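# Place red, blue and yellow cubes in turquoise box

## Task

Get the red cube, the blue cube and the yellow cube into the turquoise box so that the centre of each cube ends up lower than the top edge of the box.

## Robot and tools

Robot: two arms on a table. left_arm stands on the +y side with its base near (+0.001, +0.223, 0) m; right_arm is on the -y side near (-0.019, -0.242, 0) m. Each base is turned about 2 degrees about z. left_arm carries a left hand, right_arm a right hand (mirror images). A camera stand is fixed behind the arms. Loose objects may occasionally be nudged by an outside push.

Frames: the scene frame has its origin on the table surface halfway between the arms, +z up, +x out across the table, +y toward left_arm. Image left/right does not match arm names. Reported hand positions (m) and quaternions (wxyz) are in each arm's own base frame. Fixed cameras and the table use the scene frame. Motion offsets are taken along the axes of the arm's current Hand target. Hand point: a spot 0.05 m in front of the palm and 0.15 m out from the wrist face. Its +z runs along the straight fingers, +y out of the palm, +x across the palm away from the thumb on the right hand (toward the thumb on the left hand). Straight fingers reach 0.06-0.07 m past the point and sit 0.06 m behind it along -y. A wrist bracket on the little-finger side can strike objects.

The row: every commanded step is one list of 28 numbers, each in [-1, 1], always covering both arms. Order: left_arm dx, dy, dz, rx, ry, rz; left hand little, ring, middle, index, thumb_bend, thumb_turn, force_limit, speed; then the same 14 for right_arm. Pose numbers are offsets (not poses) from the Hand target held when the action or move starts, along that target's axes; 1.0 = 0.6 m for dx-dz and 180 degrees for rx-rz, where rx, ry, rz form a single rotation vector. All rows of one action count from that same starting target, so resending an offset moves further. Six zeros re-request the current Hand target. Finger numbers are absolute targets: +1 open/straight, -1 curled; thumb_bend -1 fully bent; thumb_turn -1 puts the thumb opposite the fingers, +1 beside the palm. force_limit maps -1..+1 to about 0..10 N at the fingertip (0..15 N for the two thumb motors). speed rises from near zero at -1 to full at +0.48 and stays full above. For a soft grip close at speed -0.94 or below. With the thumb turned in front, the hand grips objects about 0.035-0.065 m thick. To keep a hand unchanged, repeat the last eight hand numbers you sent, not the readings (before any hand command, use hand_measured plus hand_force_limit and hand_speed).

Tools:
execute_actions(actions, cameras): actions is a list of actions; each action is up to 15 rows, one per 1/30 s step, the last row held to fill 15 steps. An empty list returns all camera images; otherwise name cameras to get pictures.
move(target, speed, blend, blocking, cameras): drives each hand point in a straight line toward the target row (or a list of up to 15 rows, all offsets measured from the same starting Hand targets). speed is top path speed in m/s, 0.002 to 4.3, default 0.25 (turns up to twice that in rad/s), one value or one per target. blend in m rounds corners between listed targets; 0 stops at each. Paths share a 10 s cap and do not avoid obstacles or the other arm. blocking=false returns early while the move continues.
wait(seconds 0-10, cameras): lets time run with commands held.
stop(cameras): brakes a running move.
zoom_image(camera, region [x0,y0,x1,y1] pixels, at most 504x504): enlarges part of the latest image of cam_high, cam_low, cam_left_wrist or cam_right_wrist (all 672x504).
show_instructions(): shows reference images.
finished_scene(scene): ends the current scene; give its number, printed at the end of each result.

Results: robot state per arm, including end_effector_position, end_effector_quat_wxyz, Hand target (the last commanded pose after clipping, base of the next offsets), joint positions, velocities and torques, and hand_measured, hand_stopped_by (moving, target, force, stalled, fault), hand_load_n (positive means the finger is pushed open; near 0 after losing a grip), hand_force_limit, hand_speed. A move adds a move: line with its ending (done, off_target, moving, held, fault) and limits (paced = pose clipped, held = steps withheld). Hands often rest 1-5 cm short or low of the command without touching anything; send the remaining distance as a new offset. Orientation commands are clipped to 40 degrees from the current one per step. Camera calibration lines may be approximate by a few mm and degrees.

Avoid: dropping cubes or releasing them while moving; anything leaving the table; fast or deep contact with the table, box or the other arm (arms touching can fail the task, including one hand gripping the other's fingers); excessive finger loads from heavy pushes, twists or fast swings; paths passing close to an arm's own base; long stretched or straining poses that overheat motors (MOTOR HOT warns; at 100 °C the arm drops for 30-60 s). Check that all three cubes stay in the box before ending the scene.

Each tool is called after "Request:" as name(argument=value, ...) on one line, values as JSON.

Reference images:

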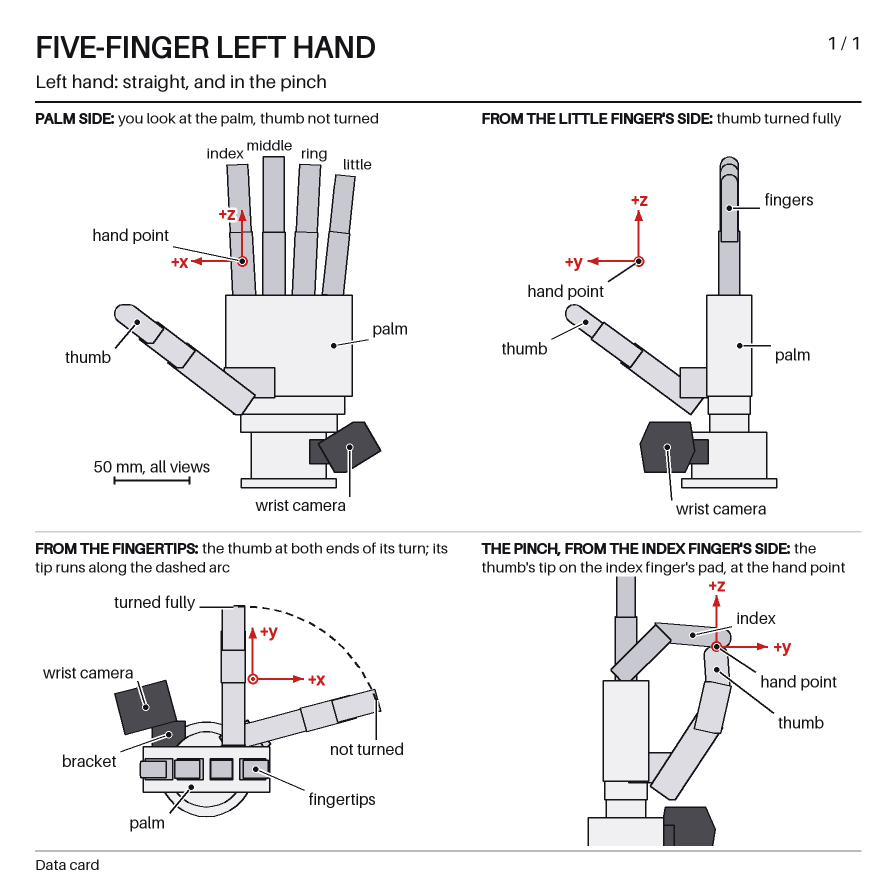

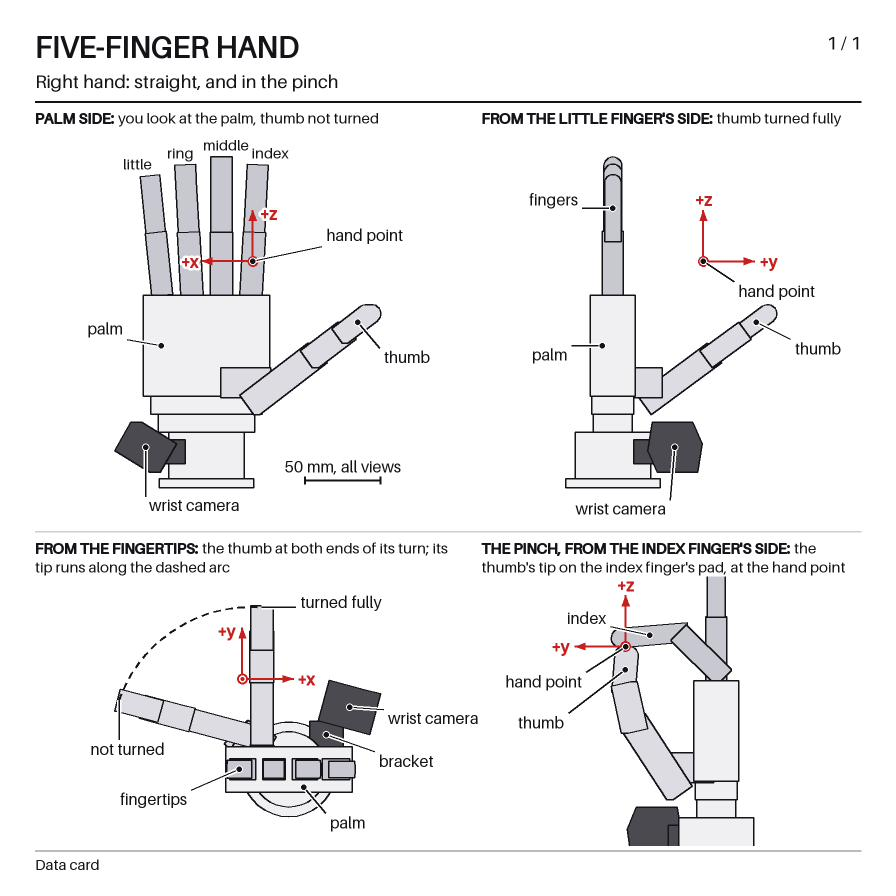

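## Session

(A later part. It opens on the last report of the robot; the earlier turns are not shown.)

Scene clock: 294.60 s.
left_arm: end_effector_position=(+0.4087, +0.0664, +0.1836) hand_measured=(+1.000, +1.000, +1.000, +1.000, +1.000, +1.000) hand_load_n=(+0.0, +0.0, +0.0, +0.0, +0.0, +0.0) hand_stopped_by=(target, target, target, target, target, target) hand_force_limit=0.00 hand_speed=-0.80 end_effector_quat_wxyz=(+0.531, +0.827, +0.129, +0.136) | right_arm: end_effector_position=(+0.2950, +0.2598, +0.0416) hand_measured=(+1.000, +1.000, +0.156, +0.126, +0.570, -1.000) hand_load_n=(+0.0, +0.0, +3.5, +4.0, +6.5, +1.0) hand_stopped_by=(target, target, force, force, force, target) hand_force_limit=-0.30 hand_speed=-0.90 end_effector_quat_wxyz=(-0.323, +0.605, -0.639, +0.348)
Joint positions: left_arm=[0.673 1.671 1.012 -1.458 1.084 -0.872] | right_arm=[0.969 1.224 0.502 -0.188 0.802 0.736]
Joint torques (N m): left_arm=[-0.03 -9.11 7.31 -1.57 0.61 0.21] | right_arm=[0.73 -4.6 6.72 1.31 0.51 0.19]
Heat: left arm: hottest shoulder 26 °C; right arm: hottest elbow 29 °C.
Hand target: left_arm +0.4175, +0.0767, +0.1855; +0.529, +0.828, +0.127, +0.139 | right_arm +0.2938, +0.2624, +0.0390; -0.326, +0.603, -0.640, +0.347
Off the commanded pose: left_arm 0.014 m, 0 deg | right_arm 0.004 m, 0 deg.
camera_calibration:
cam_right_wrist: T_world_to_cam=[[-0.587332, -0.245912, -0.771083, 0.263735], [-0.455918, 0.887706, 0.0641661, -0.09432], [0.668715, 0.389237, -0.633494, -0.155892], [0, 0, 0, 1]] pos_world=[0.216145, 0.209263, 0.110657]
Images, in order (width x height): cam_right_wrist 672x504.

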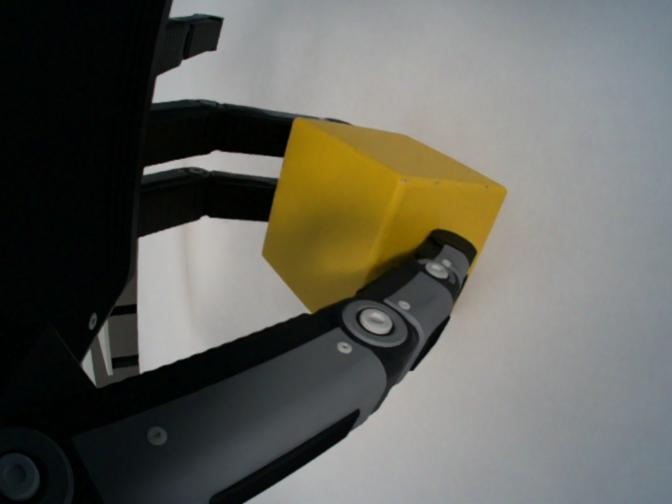

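Request:
move(target=[[0,0,0,0,0,0,1,1,1,1,1,1,0,-0.8,0,-0.2237,-0.1453,0,0,0,1,1,-0.3,-0.3,0,-1,-0.3,-0.9],[0,0,0,0,0,0,1,1,1,1,1,1,0,-0.8,0.4698,-0.2468,-0.1282,0,-0.2461,-0.1599,1,1,-0.3,-0.3,0,-1,-0.3,-0.9]], speed=[0.15,0.25], blend=[0.02,0], cameras=["cam_right_wrist","cam_high"])

Scene clock: 316.97 s.
left_arm: end_effector_position=(+0.4087, +0.0664, +0.1836) hand_measured=(+1.000, +1.000, +1.000, +1.000, +1.000, +1.000) hand_load_n=(+0.0, +0.0, +0.0, +0.0, +0.0, +0.0) hand_stopped_by=(target, target, target, target, target, target) hand_force_limit=0.00 hand_speed=-0.80 end_effector_quat_wxyz=(+0.531, +0.827, +0.129, +0.136) | right_arm: end_effector_position=(+0.2746, -0.0071, +0.1791) hand_measured=(+1.000, +1.000, +0.156, +0.126, +0.570, -1.000) hand_load_n=(+0.0, +0.0, +3.5, +4.0, +7.0, +1.0) hand_stopped_by=(target, target, force, force, force, target) hand_force_limit=-0.30 hand_speed=-0.90 end_effector_quat_wxyz=(-0.450, +0.822, -0.321, +0.137)
Joint positions: left_arm=[0.673 1.671 1.012 -1.458 1.084 -0.872] | right_arm=[-0.528 0.984 0.785 -1.168 -0.964 -1.249]
Joint torques (N m): left_arm=[-0.03 -9.11 7.3 -1.57 0.61 0.21] | right_arm=[-0.79 -3.08 13.14 -0.18 -0.9 0.01]
Heat: left arm: hottest shoulder 26 °C; right arm: hottest elbow 29 °C.
Hand target: left_arm +0.4175, +0.0767, +0.1855; +0.529, +0.828, +0.127, +0.139 | right_arm +0.2933, -0.0199, +0.2051; -0.447, +0.824, -0.306, +0.165
Off the commanded pose: left_arm 0.014 m, 0 deg | right_arm 0.034 m, 4 deg.
move: off_target (left_arm, right_arm)
camera_calibration:
cam_right_wrist: T_world_to_cam=[[-0.207705, -0.587625, -0.78202, 0.187373], [-0.976656, 0.169352, 0.132145, 0.250194], [0.0547851, 0.791212, -0.609083, 0.21573], [0, 0, 0, 1]] pos_world=[0.271453, -0.102955, 0.244865]
Images, in order (width x height): cam_high 672x504, cam_right_wrist 672x504.

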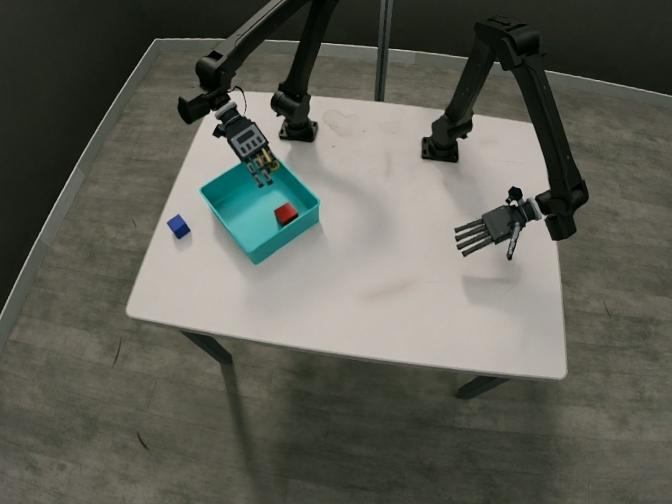

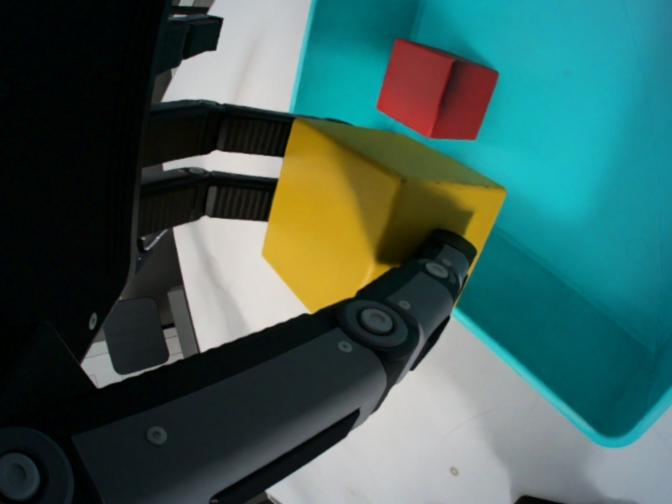

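Request:
move(target=[0,0,0,0,0,0,1,1,1,1,1,1,0,-0.8,0.0062,0.1468,0.0953,0,0,0,0.2,0.2,-0.3,-0.3,0,-1,-0.3,-0.3], speed=0.12, cameras=["cam_right_wrist","cam_high"])

Scene clock: 336.63 s.
left_arm: end_effector_position=(+0.4087, +0.0664, +0.1836) hand_measured=(+1.000, +1.000, +1.000, +1.000, +1.000, +1.000) hand_load_n=(+0.0, +0.0, +0.0, +0.0, +0.0, +0.0) hand_stopped_by=(target, target, target, target, target, target) hand_force_limit=0.00 hand_speed=-0.80 end_effector_quat_wxyz=(+0.531, +0.827, +0.129, +0.136) | right_arm: end_effector_position=(+0.2939, -0.0202, +0.1016) hand_measured=(+0.200, +0.200, +0.156, +0.126, +0.570, -1.000) hand_load_n=(+0.0, +0.0, +3.5, +4.0, +7.0, +0.5) hand_stopped_by=(target, target, force, force, force, target) hand_force_limit=-0.30 hand_speed=-0.30 end_effector_quat_wxyz=(-0.446, +0.825, -0.307, +0.160)
Joint positions: left_arm=[0.673 1.671 1.012 -1.458 1.084 -0.872] | right_arm=[-0.533 1.104 0.646 -0.865 -0.966 -1.262]
Joint torques (N m): left_arm=[-0.03 -9.11 7.3 -1.58 0.61 0.21] | right_arm=[-0.32 -4.01 7.49 0.7 -0.87 0.08]
Heat: left arm: hottest shoulder 26 °C; right arm: hottest elbow 34 °C.
Hand target: left_arm +0.4175, +0.0767, +0.1855; +0.529, +0.828, +0.127, +0.139 | right_arm +0.2960, -0.0223, +0.1001; -0.447, +0.824, -0.305, +0.165
Off the commanded pose: left_arm 0.014 m, 0 deg | right_arm 0.003 m, 1 deg.
move: off_target (left_arm)
camera_calibration:
cam_right_wrist: T_world_to_cam=[[-0.169092, -0.609826, -0.774287, 0.110547], [-0.982099, 0.170409, 0.0802623, 0.288312], [0.0829992, 0.773999, -0.627724, 0.171102], [0, 0, 0, 1]] pos_world=[0.287643, -0.114149, 0.169859]
Images, in order (width x height): cam_high 672x504, cam_right_wrist 672x504.

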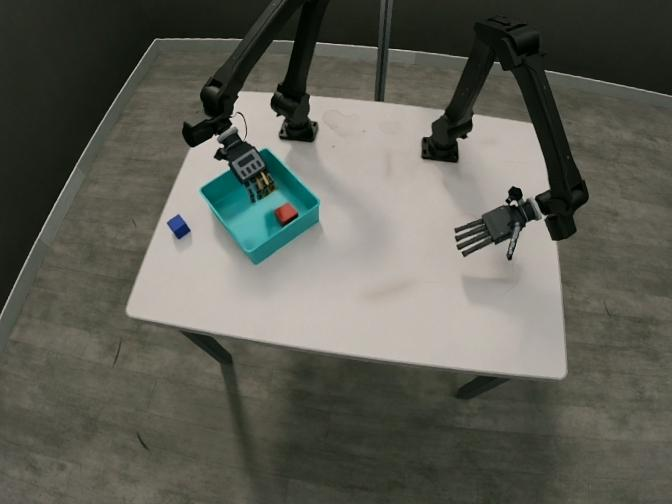

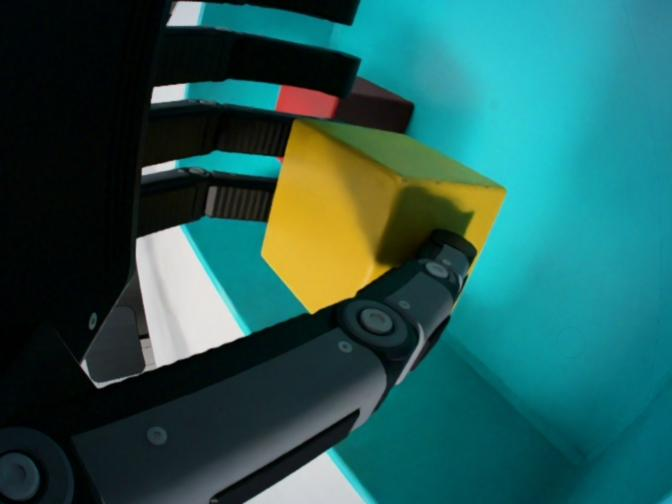

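Request:
move(target=[0,0,0,0,0,0,1,1,1,1,1,1,0,-0.8,0,0.0749,0.0487,0,0,0,0.2,0.2,-0.3,-0.3,0,-1,-0.3,-0.3], speed=0.07, cameras=["cam_right_wrist","cam_high"])

Scene clock: 345.70 s.
left_arm: end_effector_position=(+0.4087, +0.0664, +0.1836) hand_measured=(+1.000, +1.000, +1.000, +1.000, +1.000, +1.000) hand_load_n=(+0.0, +0.0, +0.0, +0.0, +0.0, +0.0) hand_stopped_by=(target, target, target, target, target, target) hand_force_limit=0.00 hand_speed=-0.80 end_effector_quat_wxyz=(+0.531, +0.827, +0.129, +0.136) | right_arm: end_effector_position=(+0.2945, -0.0205, +0.0483) hand_measured=(+0.200, +0.200, +0.156, +0.126, +0.570, -1.000) hand_load_n=(+0.0, +0.0, +4.0, +4.0, +7.0, +1.0) hand_stopped_by=(target, target, force, force, force, target) hand_force_limit=-0.30 hand_speed=-0.30 end_effector_quat_wxyz=(-0.446, +0.825, -0.307, +0.161)
Joint positions: left_arm=[0.673 1.671 1.012 -1.458 1.084 -0.872] | right_arm=[-0.533 1.209 0.557 -0.67 -0.966 -1.262]
Joint torques (N m): left_arm=[-0.03 -9.17 7.3 -1.58 0.61 0.21] | right_arm=[-0.26 -4.37 6.69 0.79 -0.86 0.08]
Heat: left arm: hottest shoulder 26 °C; right arm: hottest elbow 33 °C.
Hand target: left_arm +0.4175, +0.0767, +0.1855; +0.529, +0.828, +0.127, +0.139 | right_arm +0.2958, -0.0223, +0.0465; -0.447, +0.824, -0.305, +0.165
Off the commanded pose: left_arm 0.014 m, 0 deg | right_arm 0.003 m, 1 deg.
move: off_target (left_arm)
camera_calibration:
cam_right_wrist: T_world_to_cam=[[-0.168104, -0.610025, -0.774345, 0.0688955], [-0.982207, 0.170371, 0.0790123, 0.293403], [0.0837266, 0.77385, -0.627811, 0.13761], [0, 0, 0, 1]] pos_world=[0.288243, -0.114449, 0.116559]
Images, in order (width x height): cam_high 672x504, cam_right_wrist 672x504.

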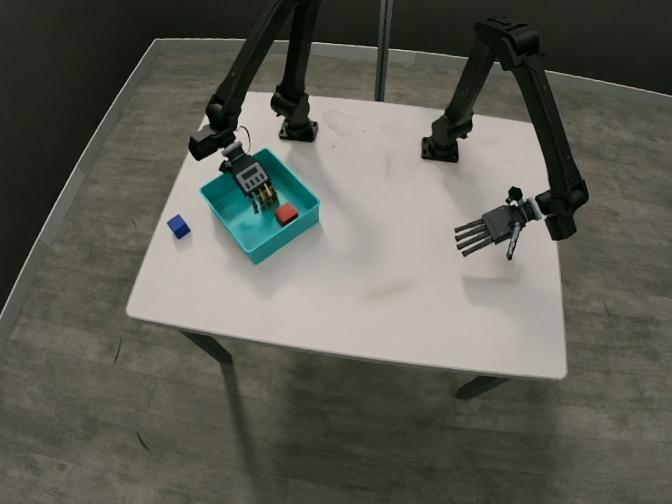

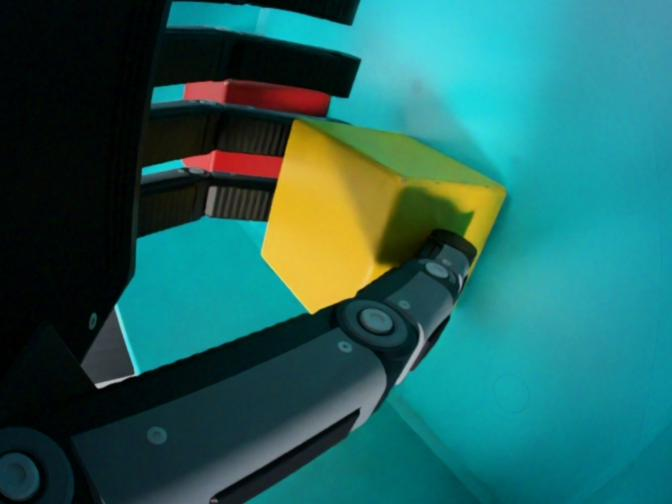

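Request:
execute_actions(actions=[[[0,0,0,0,0,0,1,1,1,1,1,1,0,-0.8,0,0,0,0,0,0,0.36,0.36,0.38,0.36,0.8,-1,-0.3,-0.4]]], cameras=["cam_right_wrist"])

Request:
move(target=[[0,0,0,0,0,0,1,1,1,1,1,1,0,-0.8,0,-0.2167,-0.1408,0,0,0,0.36,0.36,0.38,0.36,0.8,-1,-0.3,-0.4],[0,0,0,0,0,0,1,1,1,1,1,1,0,-0.8,0.4453,-0.1608,-0.2375,0,0.4055,0.2634,0.36,0.36,0.38,0.36,0.8,-1,-0.3,-0.4],[0,0,0,0,0,0,1,1,1,1,1,1,0,-0.8,0.4453,-0.0490,-0.1648,0,0.4055,0.2634,1,1,1,1,1,-1,-0.3,-0.4]], speed=[0.15,0.33,0.2], blend=[0.02,0.03,0], cameras=["cam_right_wrist","cam_high"])

Scene clock: 360.17 s.
left_arm: end_effector_position=(+0.4087, +0.0664, +0.1836) hand_measured=(+1.000, +1.000, +1.000, +1.000, +1.000, +1.000) hand_load_n=(+0.0, +0.0, +0.0, +0.0, +0.0, +0.0) hand_stopped_by=(target, target, target, target, target, target) hand_force_limit=0.00 hand_speed=-0.80 end_effector_quat_wxyz=(+0.531, +0.827, +0.129, +0.136) | right_arm: end_effector_position=(+0.2947, -0.0202, +0.0486) hand_measured=(+0.360, +0.360, +0.380, +0.360, +0.800, -1.000) hand_load_n=(+0.0, +0.0, +0.0, +0.0, +0.0, +0.0) hand_stopped_by=(target, target, target, target, target, target) hand_force_limit=-0.30 hand_speed=-0.40 end_effector_quat_wxyz=(-0.447, +0.825, -0.306, +0.161)
Joint positions: left_arm=[0.673 1.671 1.012 -1.458 1.084 -0.872] | right_arm=[-0.533 1.209 0.557 -0.669 -0.968 -1.262]
Joint torques (N m): left_arm=[-0.03 -9.11 7.3 -1.57 0.61 0.21] | right_arm=[-0.32 -4.42 6.68 0.68 -0.79 0.06]
Heat: left arm: hottest shoulder 26 °C; right arm: hottest elbow 31 °C.
Hand target: left_arm +0.4175, +0.0767, +0.1855; +0.529, +0.828, +0.127, +0.139 | right_arm +0.2958, -0.0223, +0.0465; -0.447, +0.824, -0.305, +0.165
Off the commanded pose: left_arm 0.014 m, 0 deg | right_arm 0.003 m, 0 deg.
camera_calibration:
cam_right_wrist: T_world_to_cam=[[-0.166826, -0.609046, -0.775391, 0.0689786], [-0.982388, 0.169796, 0.0779925, 0.293564], [0.084157, 0.774746, -0.626646, 0.137354], [0, 0, 0, 1]] pos_world=[0.288342, -0.114249, 0.116662]
Images, in order (width x height): cam_right_wrist 672x504.

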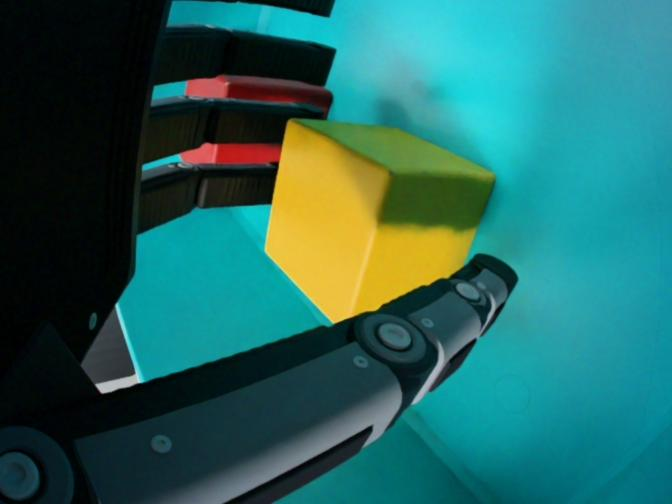

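Scene clock: 365.37 s.
left_arm: end_effector_position=(+0.4087, +0.0664, +0.1836) hand_measured=(+1.000, +1.000, +1.000, +1.000, +1.000, +1.000) hand_load_n=(+0.0, +0.0, +0.0, +0.0, +0.0, +0.0) hand_stopped_by=(target, target, target, target, target, target) hand_force_limit=0.00 hand_speed=-0.80 end_effector_quat_wxyz=(+0.531, +0.827, +0.129, +0.136) | right_arm: end_effector_position=(+0.4502, -0.2494, +0.1250) hand_measured=(+1.000, +1.000, +1.000, +1.000, +1.000, -1.000) hand_load_n=(-0.5, +0.0, +0.0, +0.0, +0.0, +0.0) hand_stopped_by=(target, target, target, target, target, target) hand_force_limit=-0.30 hand_speed=-0.40 end_effector_quat_wxyz=(+0.204, -0.392, +0.790, -0.426)
Joint positions: left_arm=[0.673 1.671 1.012 -1.458 1.084 -0.872] | right_arm=[-0.53 1.312 0.793 -0.073 0.112 0.061]
Joint torques (N m): left_arm=[-0.03 -9.11 7.3 -1.57 0.61 0.21] | right_arm=[0.85 -7.77 8.16 1.85 0.11 0.23]
Heat: left arm: hottest shoulder 26 °C; right arm: hottest elbow 31 °C.
Hand target: left_arm +0.4175, +0.0767, +0.1855; +0.529, +0.828, +0.127, +0.139 | right_arm +0.4552, -0.2471, +0.1249; +0.210, -0.388, +0.789, -0.428
Off the commanded pose: left_arm 0.014 m, 0 deg | right_arm 0.006 m, 1 deg.
move: off_target (left_arm)
camera_calibration:
cam_right_wrist: T_world_to_cam=[[-0.629431, 0.127524, -0.766521, 0.40539], [0.121438, 0.990464, 0.0650614, 0.188705], [0.767509, -0.0521334, -0.638915, -0.162643], [0, 0, 0, 1]] pos_world=[0.357079, -0.247082, 0.194548]
Images, in order (width x height): cam_high 672x504, cam_right_wrist 672x504.

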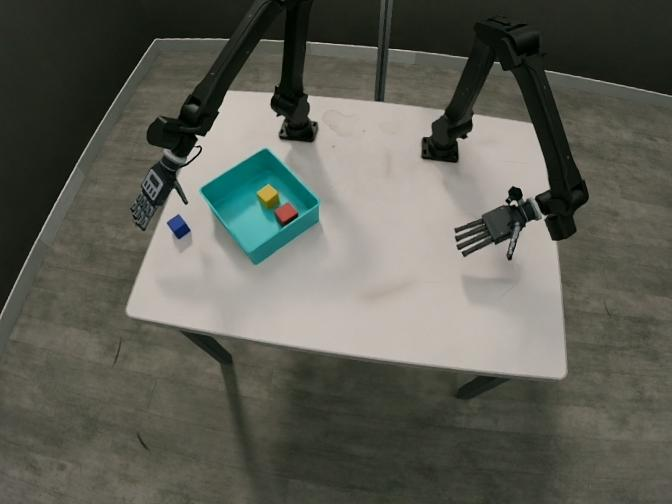

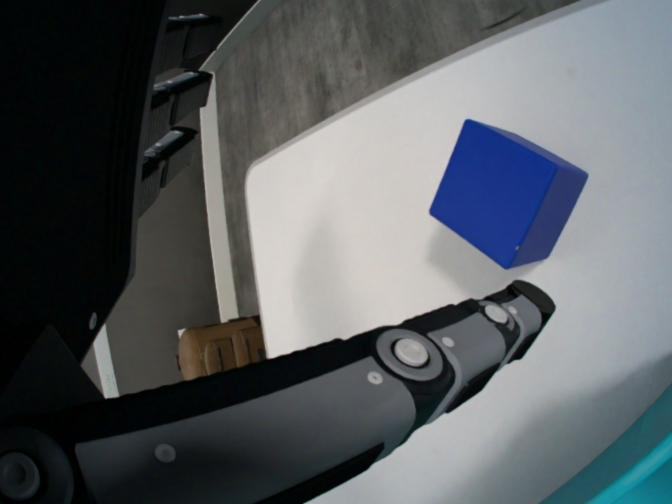

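Request:
move(target=[0,0,0,0,0,0,1,1,1,1,1,1,0,-0.8,0.0230,0.0517,0.0367,0,0,0,1,1,1,1,1,-1,-0.3,-0.4], speed=0.12, cameras=["cam_right_wrist"])

Scene clock: 377.77 s.
left_arm: end_effector_position=(+0.4087, +0.0664, +0.1836) hand_measured=(+1.000, +1.000, +1.000, +1.000, +1.000, +1.000) hand_load_n=(+0.0, +0.0, +0.0, +0.0, +0.0, +0.0) hand_stopped_by=(target, target, target, target, target, target) hand_force_limit=0.00 hand_speed=-0.80 end_effector_quat_wxyz=(+0.531, +0.827, +0.129, +0.136) | right_arm: end_effector_position=(+0.4478, -0.2547, +0.0880) hand_measured=(+1.000, +1.000, +1.000, +1.000, +1.000, -1.000) hand_load_n=(+0.0, +0.0, +0.0, +0.0, +0.0, +0.0) hand_stopped_by=(target, target, target, target, target, target) hand_force_limit=-0.30 hand_speed=-0.40 end_effector_quat_wxyz=(+0.209, -0.388, +0.791, -0.424)
Joint positions: left_arm=[0.673 1.671 1.012 -1.458 1.084 -0.872] | right_arm=[-0.55 1.379 0.738 0.052 0.088 0.061]
Joint torques (N m): left_arm=[0.03 -9.11 7.3 -1.57 0.61 0.21] | right_arm=[-0.67 -7.94 7.65 1.92 -0.13 0.05]
Heat: left arm: hottest shoulder 26 °C; right arm: hottest elbow 30 °C.
Hand target: left_arm +0.4175, +0.0767, +0.1855; +0.529, +0.828, +0.127, +0.139 | right_arm +0.4479, -0.2589, +0.0867; +0.210, -0.388, +0.789, -0.428
Off the commanded pose: left_arm 0.014 m, 0 deg | right_arm 0.004 m, 1 deg.
move: off_target (left_arm)
camera_calibration:
cam_right_wrist: T_world_to_cam=[[-0.62236, 0.135515, -0.770911, 0.375567], [0.121345, 0.989696, 0.0760122, 0.195488], [0.773268, -0.0462394, -0.632391, -0.186302], [0, 0, 0, 1]] pos_world=[0.354078, -0.252984, 0.156853]
Images, in order (width x height): cam_right_wrist 672x504.

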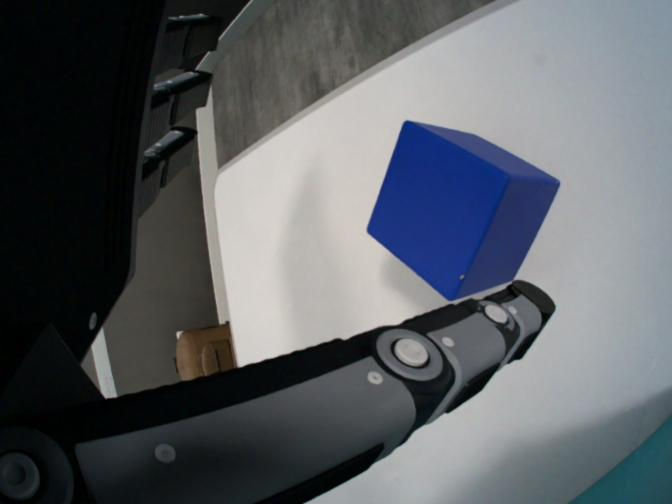

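Request:
move(target=[0,0,0,0,0,0,1,1,1,1,1,1,0,-0.8,0.0117,0.0665,0.0413,0,0,0,1,1,1,1,1,-1,-0.3,-0.4], speed=0.1)

Request:
execute_actions(actions=[[[0,0,0,0,0,0,1,1,1,1,1,1,0,-0.8,0,0,0,0,0,0,1,1,0.32,0.32,0.66,-1,-0.4,0]],[[0,0,0,0,0,0,1,1,1,1,1,1,0,-0.8,0,0,0,0,0,0,1,1,-0.3,-0.3,0,-1,-0.3,-0.9]]], cameras=["cam_right_wrist"])

Scene clock: 395.23 s.
left_arm: end_effector_position=(+0.4087, +0.0664, +0.1836) hand_measured=(+1.000, +1.000, +1.000, +1.000, +1.000, +1.000) hand_load_n=(+0.0, +0.0, +0.0, +0.0, +0.0, +0.0) hand_stopped_by=(target, target, target, target, target, target) hand_force_limit=0.00 hand_speed=-0.80 end_effector_quat_wxyz=(+0.531, +0.827, +0.129, +0.136) | right_arm: end_effector_position=(+0.4438, -0.2595, +0.0416) hand_measured=(+1.000, +1.000, +1.000, +1.000, +1.000, -1.000) hand_load_n=(+0.0, -0.5, +0.0, +0.0, +0.0, +0.0) hand_stopped_by=(target, target, target, target, target, target) hand_force_limit=-0.30 hand_speed=-0.40 end_effector_quat_wxyz=(+0.211, -0.386, +0.792, -0.423)
Joint positions: left_arm=[0.673 1.671 1.012 -1.458 1.084 -0.872] | right_arm=[-0.567 1.479 0.68 0.211 0.073 0.057]
Joint torques (N m): left_arm=[-0.03 -9.11 7.3 -1.55 0.61 0.21] | right_arm=[-0.67 -8.41 6.89 1.94 -0.14 0]
Heat: left arm: hottest shoulder 26 °C; right arm: hottest elbow 30 °C.
Hand target: left_arm +0.4175, +0.0767, +0.1855; +0.529, +0.828, +0.127, +0.139 | right_arm +0.4427, -0.2640, +0.0397; +0.209, -0.388, +0.789, -0.428
Off the commanded pose: left_arm 0.014 m, 0 deg | right_arm 0.005 m, 1 deg.
move: off_target (left_arm)

Scene clock: 396.70 s.
left_arm: end_effector_position=(+0.4087, +0.0664, +0.1836) hand_measured=(+1.000, +1.000, +1.000, +1.000, +1.000, +1.000) hand_load_n=(+0.0, +0.0, +0.5, +0.0, +0.0, +0.0) hand_stopped_by=(target, target, target, target, target, target) hand_force_limit=0.00 hand_speed=-0.80 end_effector_quat_wxyz=(+0.531, +0.827, +0.129, +0.136) | right_arm: end_effector_position=(+0.4440, -0.2596, +0.0417) hand_measured=(+1.000, +1.000, +0.146, +0.126, +0.566, -1.000) hand_load_n=(+0.0, +0.0, +4.0, +3.5, +6.5, +0.0) hand_stopped_by=(target, target, force, force, force, target) hand_force_limit=-0.30 hand_speed=-0.90 end_effector_quat_wxyz=(+0.211, -0.387, +0.792, -0.423)
Joint positions: left_arm=[0.673 1.671 1.012 -1.458 1.084 -0.872] | right_arm=[-0.567 1.479 0.68 0.212 0.073 0.056]
Joint torques (N m): left_arm=[-0.03 -9.11 7.3 -1.57 0.61 0.21] | right_arm=[-0.62 -8.41 6.83 1.88 -0.13 0]
Heat: left arm: hottest shoulder 26 °C; right arm: hottest elbow 30 °C.
Hand target: left_arm +0.4175, +0.0767, +0.1855; +0.529, +0.828, +0.127, +0.139 | right_arm +0.4427, -0.2639, +0.0397; +0.210, -0.388, +0.789, -0.428
Off the commanded pose: left_arm 0.014 m, 0 deg | right_arm 0.005 m, 1 deg.
camera_calibration:
cam_right_wrist: T_world_to_cam=[[-0.619339, 0.138274, -0.772852, 0.337548], [0.122518, 0.989331, 0.0788229, 0.203573], [0.775505, -0.04587, -0.629673, -0.213875], [0, 0, 0, 1]] pos_world=[0.349977, -0.257886, 0.110157]
Images, in order (width x height): cam_right_wrist 672x504.

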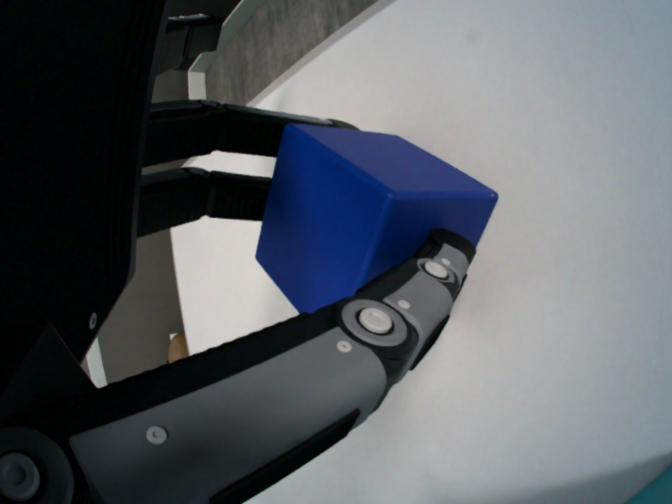

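Request:
move(target=[[0,0,0,0,0,0,1,1,1,1,1,1,0,-0.8,0,-0.2307,-0.1499,0,0,0,1,1,-0.3,-0.3,0,-1,-0.3,-0.9],[0,0,0,0,0,0,1,1,1,1,1,1,0,-0.8,-0.2585,-0.0707,-0.3973,0,-0.0140,-0.0091,1,1,-0.3,-0.3,0,-1,-0.3,-0.9]], speed=[0.15,0.22], blend=[0.02,0], cameras=["cam_right_wrist","cam_high"])

Scene clock: 408.77 s.
left_arm: end_effector_position=(+0.4087, +0.0664, +0.1836) hand_measured=(+1.000, +1.000, +1.000, +1.000, +1.000, +1.000) hand_load_n=(+0.0, +0.0, +0.0, +0.0, +0.0, +0.0) hand_stopped_by=(target, target, target, target, target, target) hand_force_limit=0.00 hand_speed=-0.80 end_effector_quat_wxyz=(+0.531, +0.827, +0.129, +0.136) | right_arm: end_effector_position=(+0.3975, -0.0363, +0.1988) hand_measured=(+1.000, +1.000, +0.146, +0.126, +0.566, -1.000) hand_load_n=(+0.0, -0.5, +4.0, +3.5, +7.0, +0.5) hand_stopped_by=(target, target, force, force, force, target) hand_force_limit=-0.30 hand_speed=-0.90 end_effector_quat_wxyz=(+0.213, -0.414, +0.778, -0.421)
Joint positions: left_arm=[0.673 1.671 1.012 -1.458 1.084 -0.872] | right_arm=[0.05 0.912 0.737 -0.527 0.538 0.388]
Joint torques (N m): left_arm=[-0.03 -9.11 7.31 -1.57 0.61 0.21] | right_arm=[0.79 -4.66 9.36 0.79 0.37 0.26]
Heat: left arm: hottest shoulder 25 °C; right arm: hottest elbow 29 °C.
Hand target: left_arm +0.4175, +0.0767, +0.1855; +0.529, +0.828, +0.127, +0.139 | right_arm +0.3979, -0.0331, +0.2053; +0.221, -0.409, +0.778, -0.422
Off the commanded pose: left_arm 0.014 m, 0 deg | right_arm 0.007 m, 1 deg.
move: off_target (left_arm)
camera_calibration:
cam_right_wrist: T_world_to_cam=[[-0.638343, 0.0892117, -0.764565, 0.40336], [0.0676248, 0.99592, 0.0597463, 0.0018031], [0.766775, -0.0135649, -0.641772, -0.0616139], [0, 0, 0, 1]] pos_world=[0.304604, -0.038616, 0.268745]
Images, in order (width x height): cam_high 672x504, cam_right_wrist 672x504.

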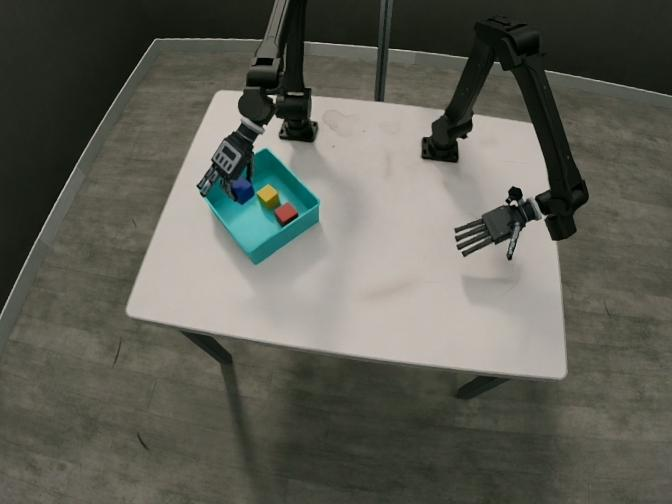

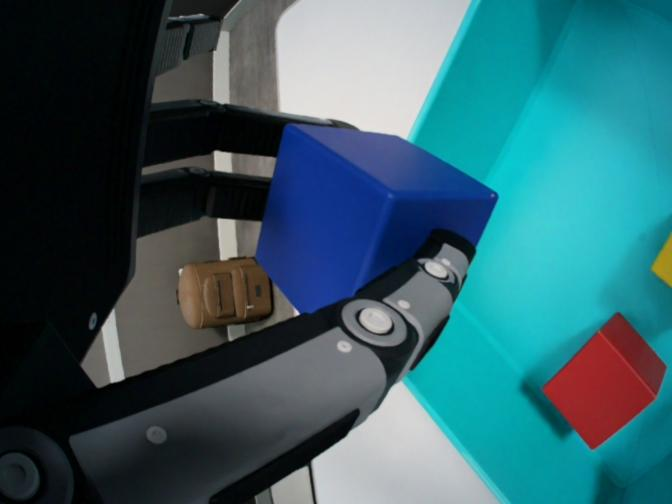

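Request:
move(target=[0,0,0,0,0,0,1,1,1,1,1,1,0,-0.8,-0.003,0.1468,0.0953,0,0,0,0.2,0.2,-0.3,-0.3,0,-1,-0.3,-0.3], speed=0.12, cameras=["cam_right_wrist","cam_high"])

Scene clock: 423.37 s.
left_arm: end_effector_position=(+0.4087, +0.0664, +0.1836) hand_measured=(+1.000, +1.000, +1.000, +1.000, +1.000, +1.000) hand_load_n=(+0.0, +0.0, +0.0, +0.0, +0.0, +0.0) hand_stopped_by=(target, target, target, target, target, target) hand_force_limit=0.00 hand_speed=-0.80 end_effector_quat_wxyz=(+0.531, +0.827, +0.129, +0.136) | right_arm: end_effector_position=(+0.3941, -0.0349, +0.0989) hand_measured=(+0.200, +0.200, +0.146, +0.126, +0.566, -1.000) hand_load_n=(+0.0, +0.0, +4.0, +3.5, +6.5, +0.5) hand_stopped_by=(target, target, force, force, force, target) hand_force_limit=-0.30 hand_speed=-0.30 end_effector_quat_wxyz=(+0.212, -0.414, +0.779, -0.420)
Joint positions: left_arm=[0.673 1.671 1.012 -1.458 1.084 -0.872] | right_arm=[0.055 1.021 0.521 -0.207 0.542 0.394]
Joint torques (N m): left_arm=[-0.03 -9.11 7.3 -1.57 0.61 0.21] | right_arm=[0.73 -3.49 8.14 1.58 0.38 0.24]
Heat: left arm: hottest shoulder 25 °C; right arm: hottest elbow 29 °C.
Hand target: left_arm +0.4175, +0.0767, +0.1855; +0.529, +0.828, +0.127, +0.139 | right_arm +0.3988, -0.0315, +0.1004; +0.221, -0.409, +0.778, -0.422
Off the commanded pose: left_arm 0.014 m, 0 deg | right_arm 0.006 m, 1 deg.
move: off_target (left_arm)
camera_calibration:
cam_right_wrist: T_world_to_cam=[[-0.639513, 0.0912541, -0.763345, 0.325186], [0.0691569, 0.995733, 0.0610969, 0.00588697], [0.765664, -0.0137184, -0.643095, -0.122574], [0, 0, 0, 1]] pos_world=[0.301404, -0.0372179, 0.169042]
Images, in order (width x height): cam_high 672x504, cam_right_wrist 672x504.

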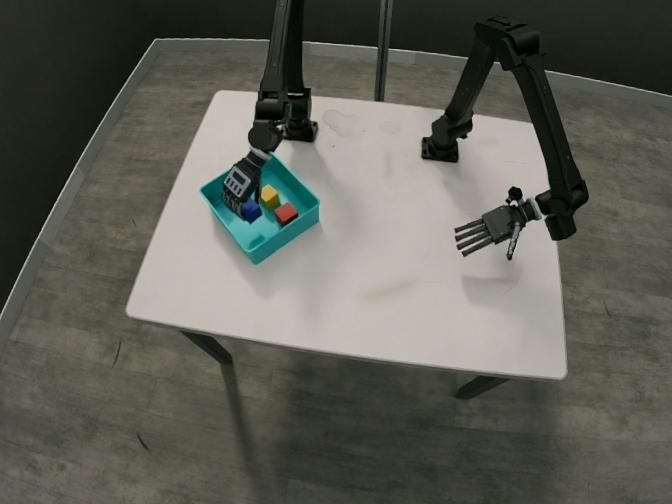

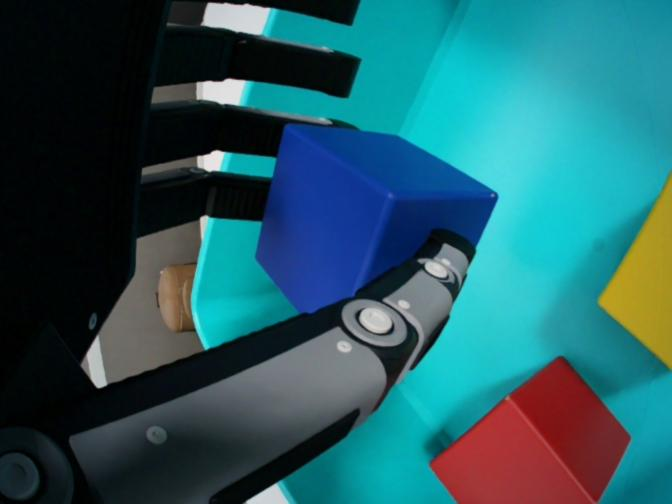

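Request:
move(target=[0,0,0,0,0,0,1,1,1,1,1,1,0,-0.8,-0.0057,0.0733,0.0522,0,0,0,0.2,0.2,-0.3,-0.3,0,-1,-0.3,-0.3], speed=0.07, cameras=["cam_right_wrist"])

Scene clock: 430.27 s.
left_arm: end_effector_position=(+0.4087, +0.0664, +0.1836) hand_measured=(+1.000, +1.000, +1.000, +1.000, +1.000, +1.000) hand_load_n=(+0.0, +0.0, +0.0, +0.0, +0.0, +0.0) hand_stopped_by=(target, target, target, target, target, target) hand_force_limit=0.00 hand_speed=-0.80 end_effector_quat_wxyz=(+0.531, +0.827, +0.129, +0.136) | right_arm: end_effector_position=(+0.3988, -0.0335, +0.0456) hand_measured=(+0.200, +0.200, +0.146, +0.126, +0.566, -1.000) hand_load_n=(+0.0, +0.0, +4.0, +3.5, +6.5, +0.0) hand_stopped_by=(target, target, force, force, force, target) hand_force_limit=-0.30 hand_speed=-0.30 end_effector_quat_wxyz=(+0.213, -0.414, +0.779, -0.421)
Joint positions: left_arm=[0.673 1.671 1.012 -1.458 1.084 -0.872] | right_arm=[0.059 1.167 0.442 0.018 0.545 0.397]
Joint torques (N m): left_arm=[0.03 -9.11 7.3 -1.55 0.61 0.21] | right_arm=[1.03 -4.31 7.13 1.81 0.38 0.23]
Heat: left arm: hottest shoulder 25 °C; right arm: hottest elbow 30 °C.
Hand target: left_arm +0.4175, +0.0767, +0.1855; +0.529, +0.828, +0.127, +0.139 | right_arm +0.4025, -0.0301, +0.0464; +0.221, -0.409, +0.778, -0.422
Off the commanded pose: left_arm 0.014 m, 0 deg | right_arm 0.005 m, 1 deg.
move: off_target (left_arm)
camera_calibration:
cam_right_wrist: T_world_to_cam=[[-0.638651, 0.0905777, -0.764147, 0.287043], [0.068816, 0.995792, 0.0605213, 0.00760986], [0.766413, -0.0139336, -0.642197, -0.160758], [0, 0, 0, 1]] pos_world=[0.306004, -0.0358175, 0.115644]
Images, in order (width x height): cam_right_wrist 672x504.

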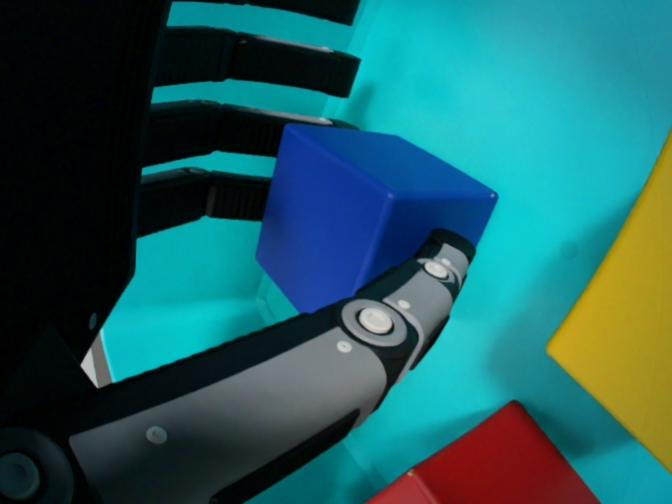

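Release, rise.

Request:
execute_actions(actions=[[[0,0,0,0,0,0,1,1,1,1,1,1,0,-0.8,0,0,0,0,0,0,0.35,0.35,0.35,0.34,0.78,-1,-0.3,-0.4]]])

Request:
move(target=[0,0,0,0,0,0,1,1,1,1,1,1,0,-0.8,0,-0.2167,-0.1408,0,0,0,0.35,0.35,0.35,0.34,0.78,-1,-0.3,-0.4], speed=0.15, cameras=["cam_right_wrist","cam_high"])

Scene clock: 435.53 s.
left_arm: end_effector_position=(+0.4087, +0.0664, +0.1836) hand_measured=(+1.000, +1.000, +1.000, +1.000, +1.000, +1.000) hand_load_n=(+0.0, +0.0, +0.0, +0.0, +0.0, +0.0) hand_stopped_by=(target, target, target, target, target, target) hand_force_limit=0.00 hand_speed=-0.80 end_effector_quat_wxyz=(+0.531, +0.827, +0.129, +0.136) | right_arm: end_effector_position=(+0.3994, -0.0335, +0.0462) hand_measured=(+0.350, +0.350, +0.350, +0.340, +0.780, -1.000) hand_load_n=(+0.0, +0.0, +0.0, +0.0, +0.0, +0.0) hand_stopped_by=(target, target, target, target, target, target) hand_force_limit=-0.30 hand_speed=-0.40 end_effector_quat_wxyz=(+0.214, -0.413, +0.778, -0.422)
Joint positions: left_arm=[0.673 1.671 1.012 -1.458 1.084 -0.872] | right_arm=[0.059 1.167 0.442 0.021 0.546 0.397]
Joint torques (N m): left_arm=[0.03 -9.11 7.3 -1.57 0.61 0.21] | right_arm=[0.79 -4.31 7.13 1.68 0.35 0.23]
Heat: left arm: hottest shoulder 25 °C; right arm: hottest elbow 30 °C.
Hand target: left_arm +0.4175, +0.0767, +0.1855; +0.529, +0.828, +0.127, +0.139 | right_arm +0.4025, -0.0301, +0.0463; +0.221, -0.409, +0.778, -0.422
Off the commanded pose: left_arm 0.014 m, 0 deg | right_arm 0.005 m, 1 deg.

Scene clock: 437.33 s.
left_arm: end_effector_position=(+0.4087, +0.0664, +0.1836) hand_measured=(+1.000, +1.000, +1.000, +1.000, +1.000, +1.000) hand_load_n=(+0.0, +0.0, +0.0, +0.0, +0.0, +0.0) hand_stopped_by=(target, target, target, target, target, target) hand_force_limit=0.00 hand_speed=-0.80 end_effector_quat_wxyz=(+0.531, +0.827, +0.129, +0.136) | right_arm: end_effector_position=(+0.3820, -0.0345, +0.1620) hand_measured=(+0.350, +0.350, +0.350, +0.340, +0.780, -1.000) hand_load_n=(+0.0, +0.0, +0.0, +0.0, +0.0, +0.0) hand_stopped_by=(target, target, target, target, target, target) hand_force_limit=-0.30 hand_speed=-0.40 end_effector_quat_wxyz=(+0.190, -0.426, +0.784, -0.411)
Joint positions: left_arm=[0.673 1.671 1.012 -1.458 1.084 -0.872] | right_arm=[0.059 0.921 0.669 -0.512 0.546 0.397]
Joint torques (N m): left_arm=[-0.03 -9.05 7.3 -1.57 0.61 0.22] | right_arm=[0.79 -4.37 13.55 0.5 0.34 0.24]
Heat: left arm: hottest shoulder 25 °C; right arm: hottest elbow 30 °C.
Hand target: left_arm +0.4175, +0.0767, +0.1855; +0.529, +0.828, +0.127, +0.139 | right_arm +0.4027, -0.0300, +0.2013; +0.221, -0.409, +0.778, -0.422
Off the commanded pose: left_arm 0.014 m, 0 deg | right_arm 0.045 m, 4 deg.
move: off_target (left_arm, right_arm)
camera_calibration:
cam_right_wrist: T_world_to_cam=[[-0.680462, 0.0881825, -0.727458, 0.375344], [0.0723947, 0.995966, 0.0530132, 0.0025626], [0.729199, -0.0165907, -0.684101, -0.0522337], [0, 0, 0, 1]] pos_world=[0.29331, -0.0365176, 0.237178]
Images, in order (width x height): cam_high 672x504, cam_right_wrist 672x504.

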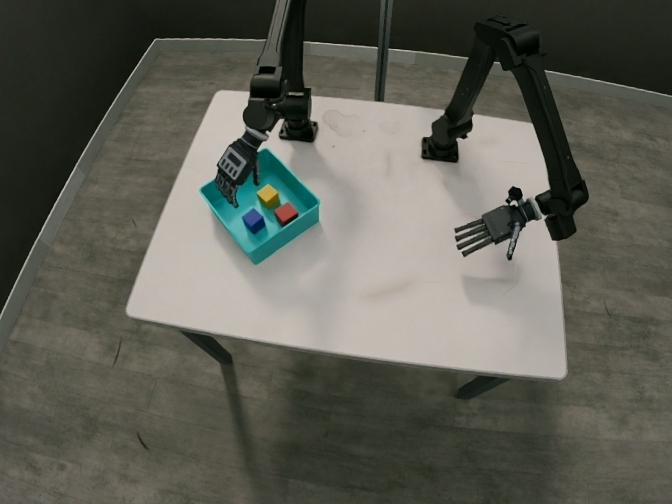

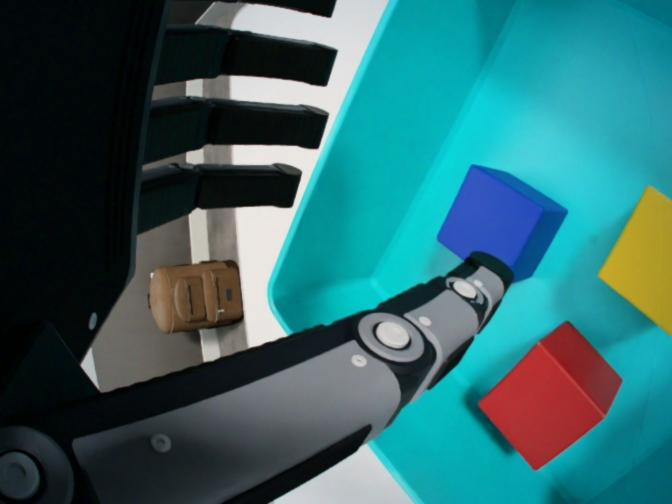

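Request:
finished_scene(scene=2)

The scene is finished: the task was done.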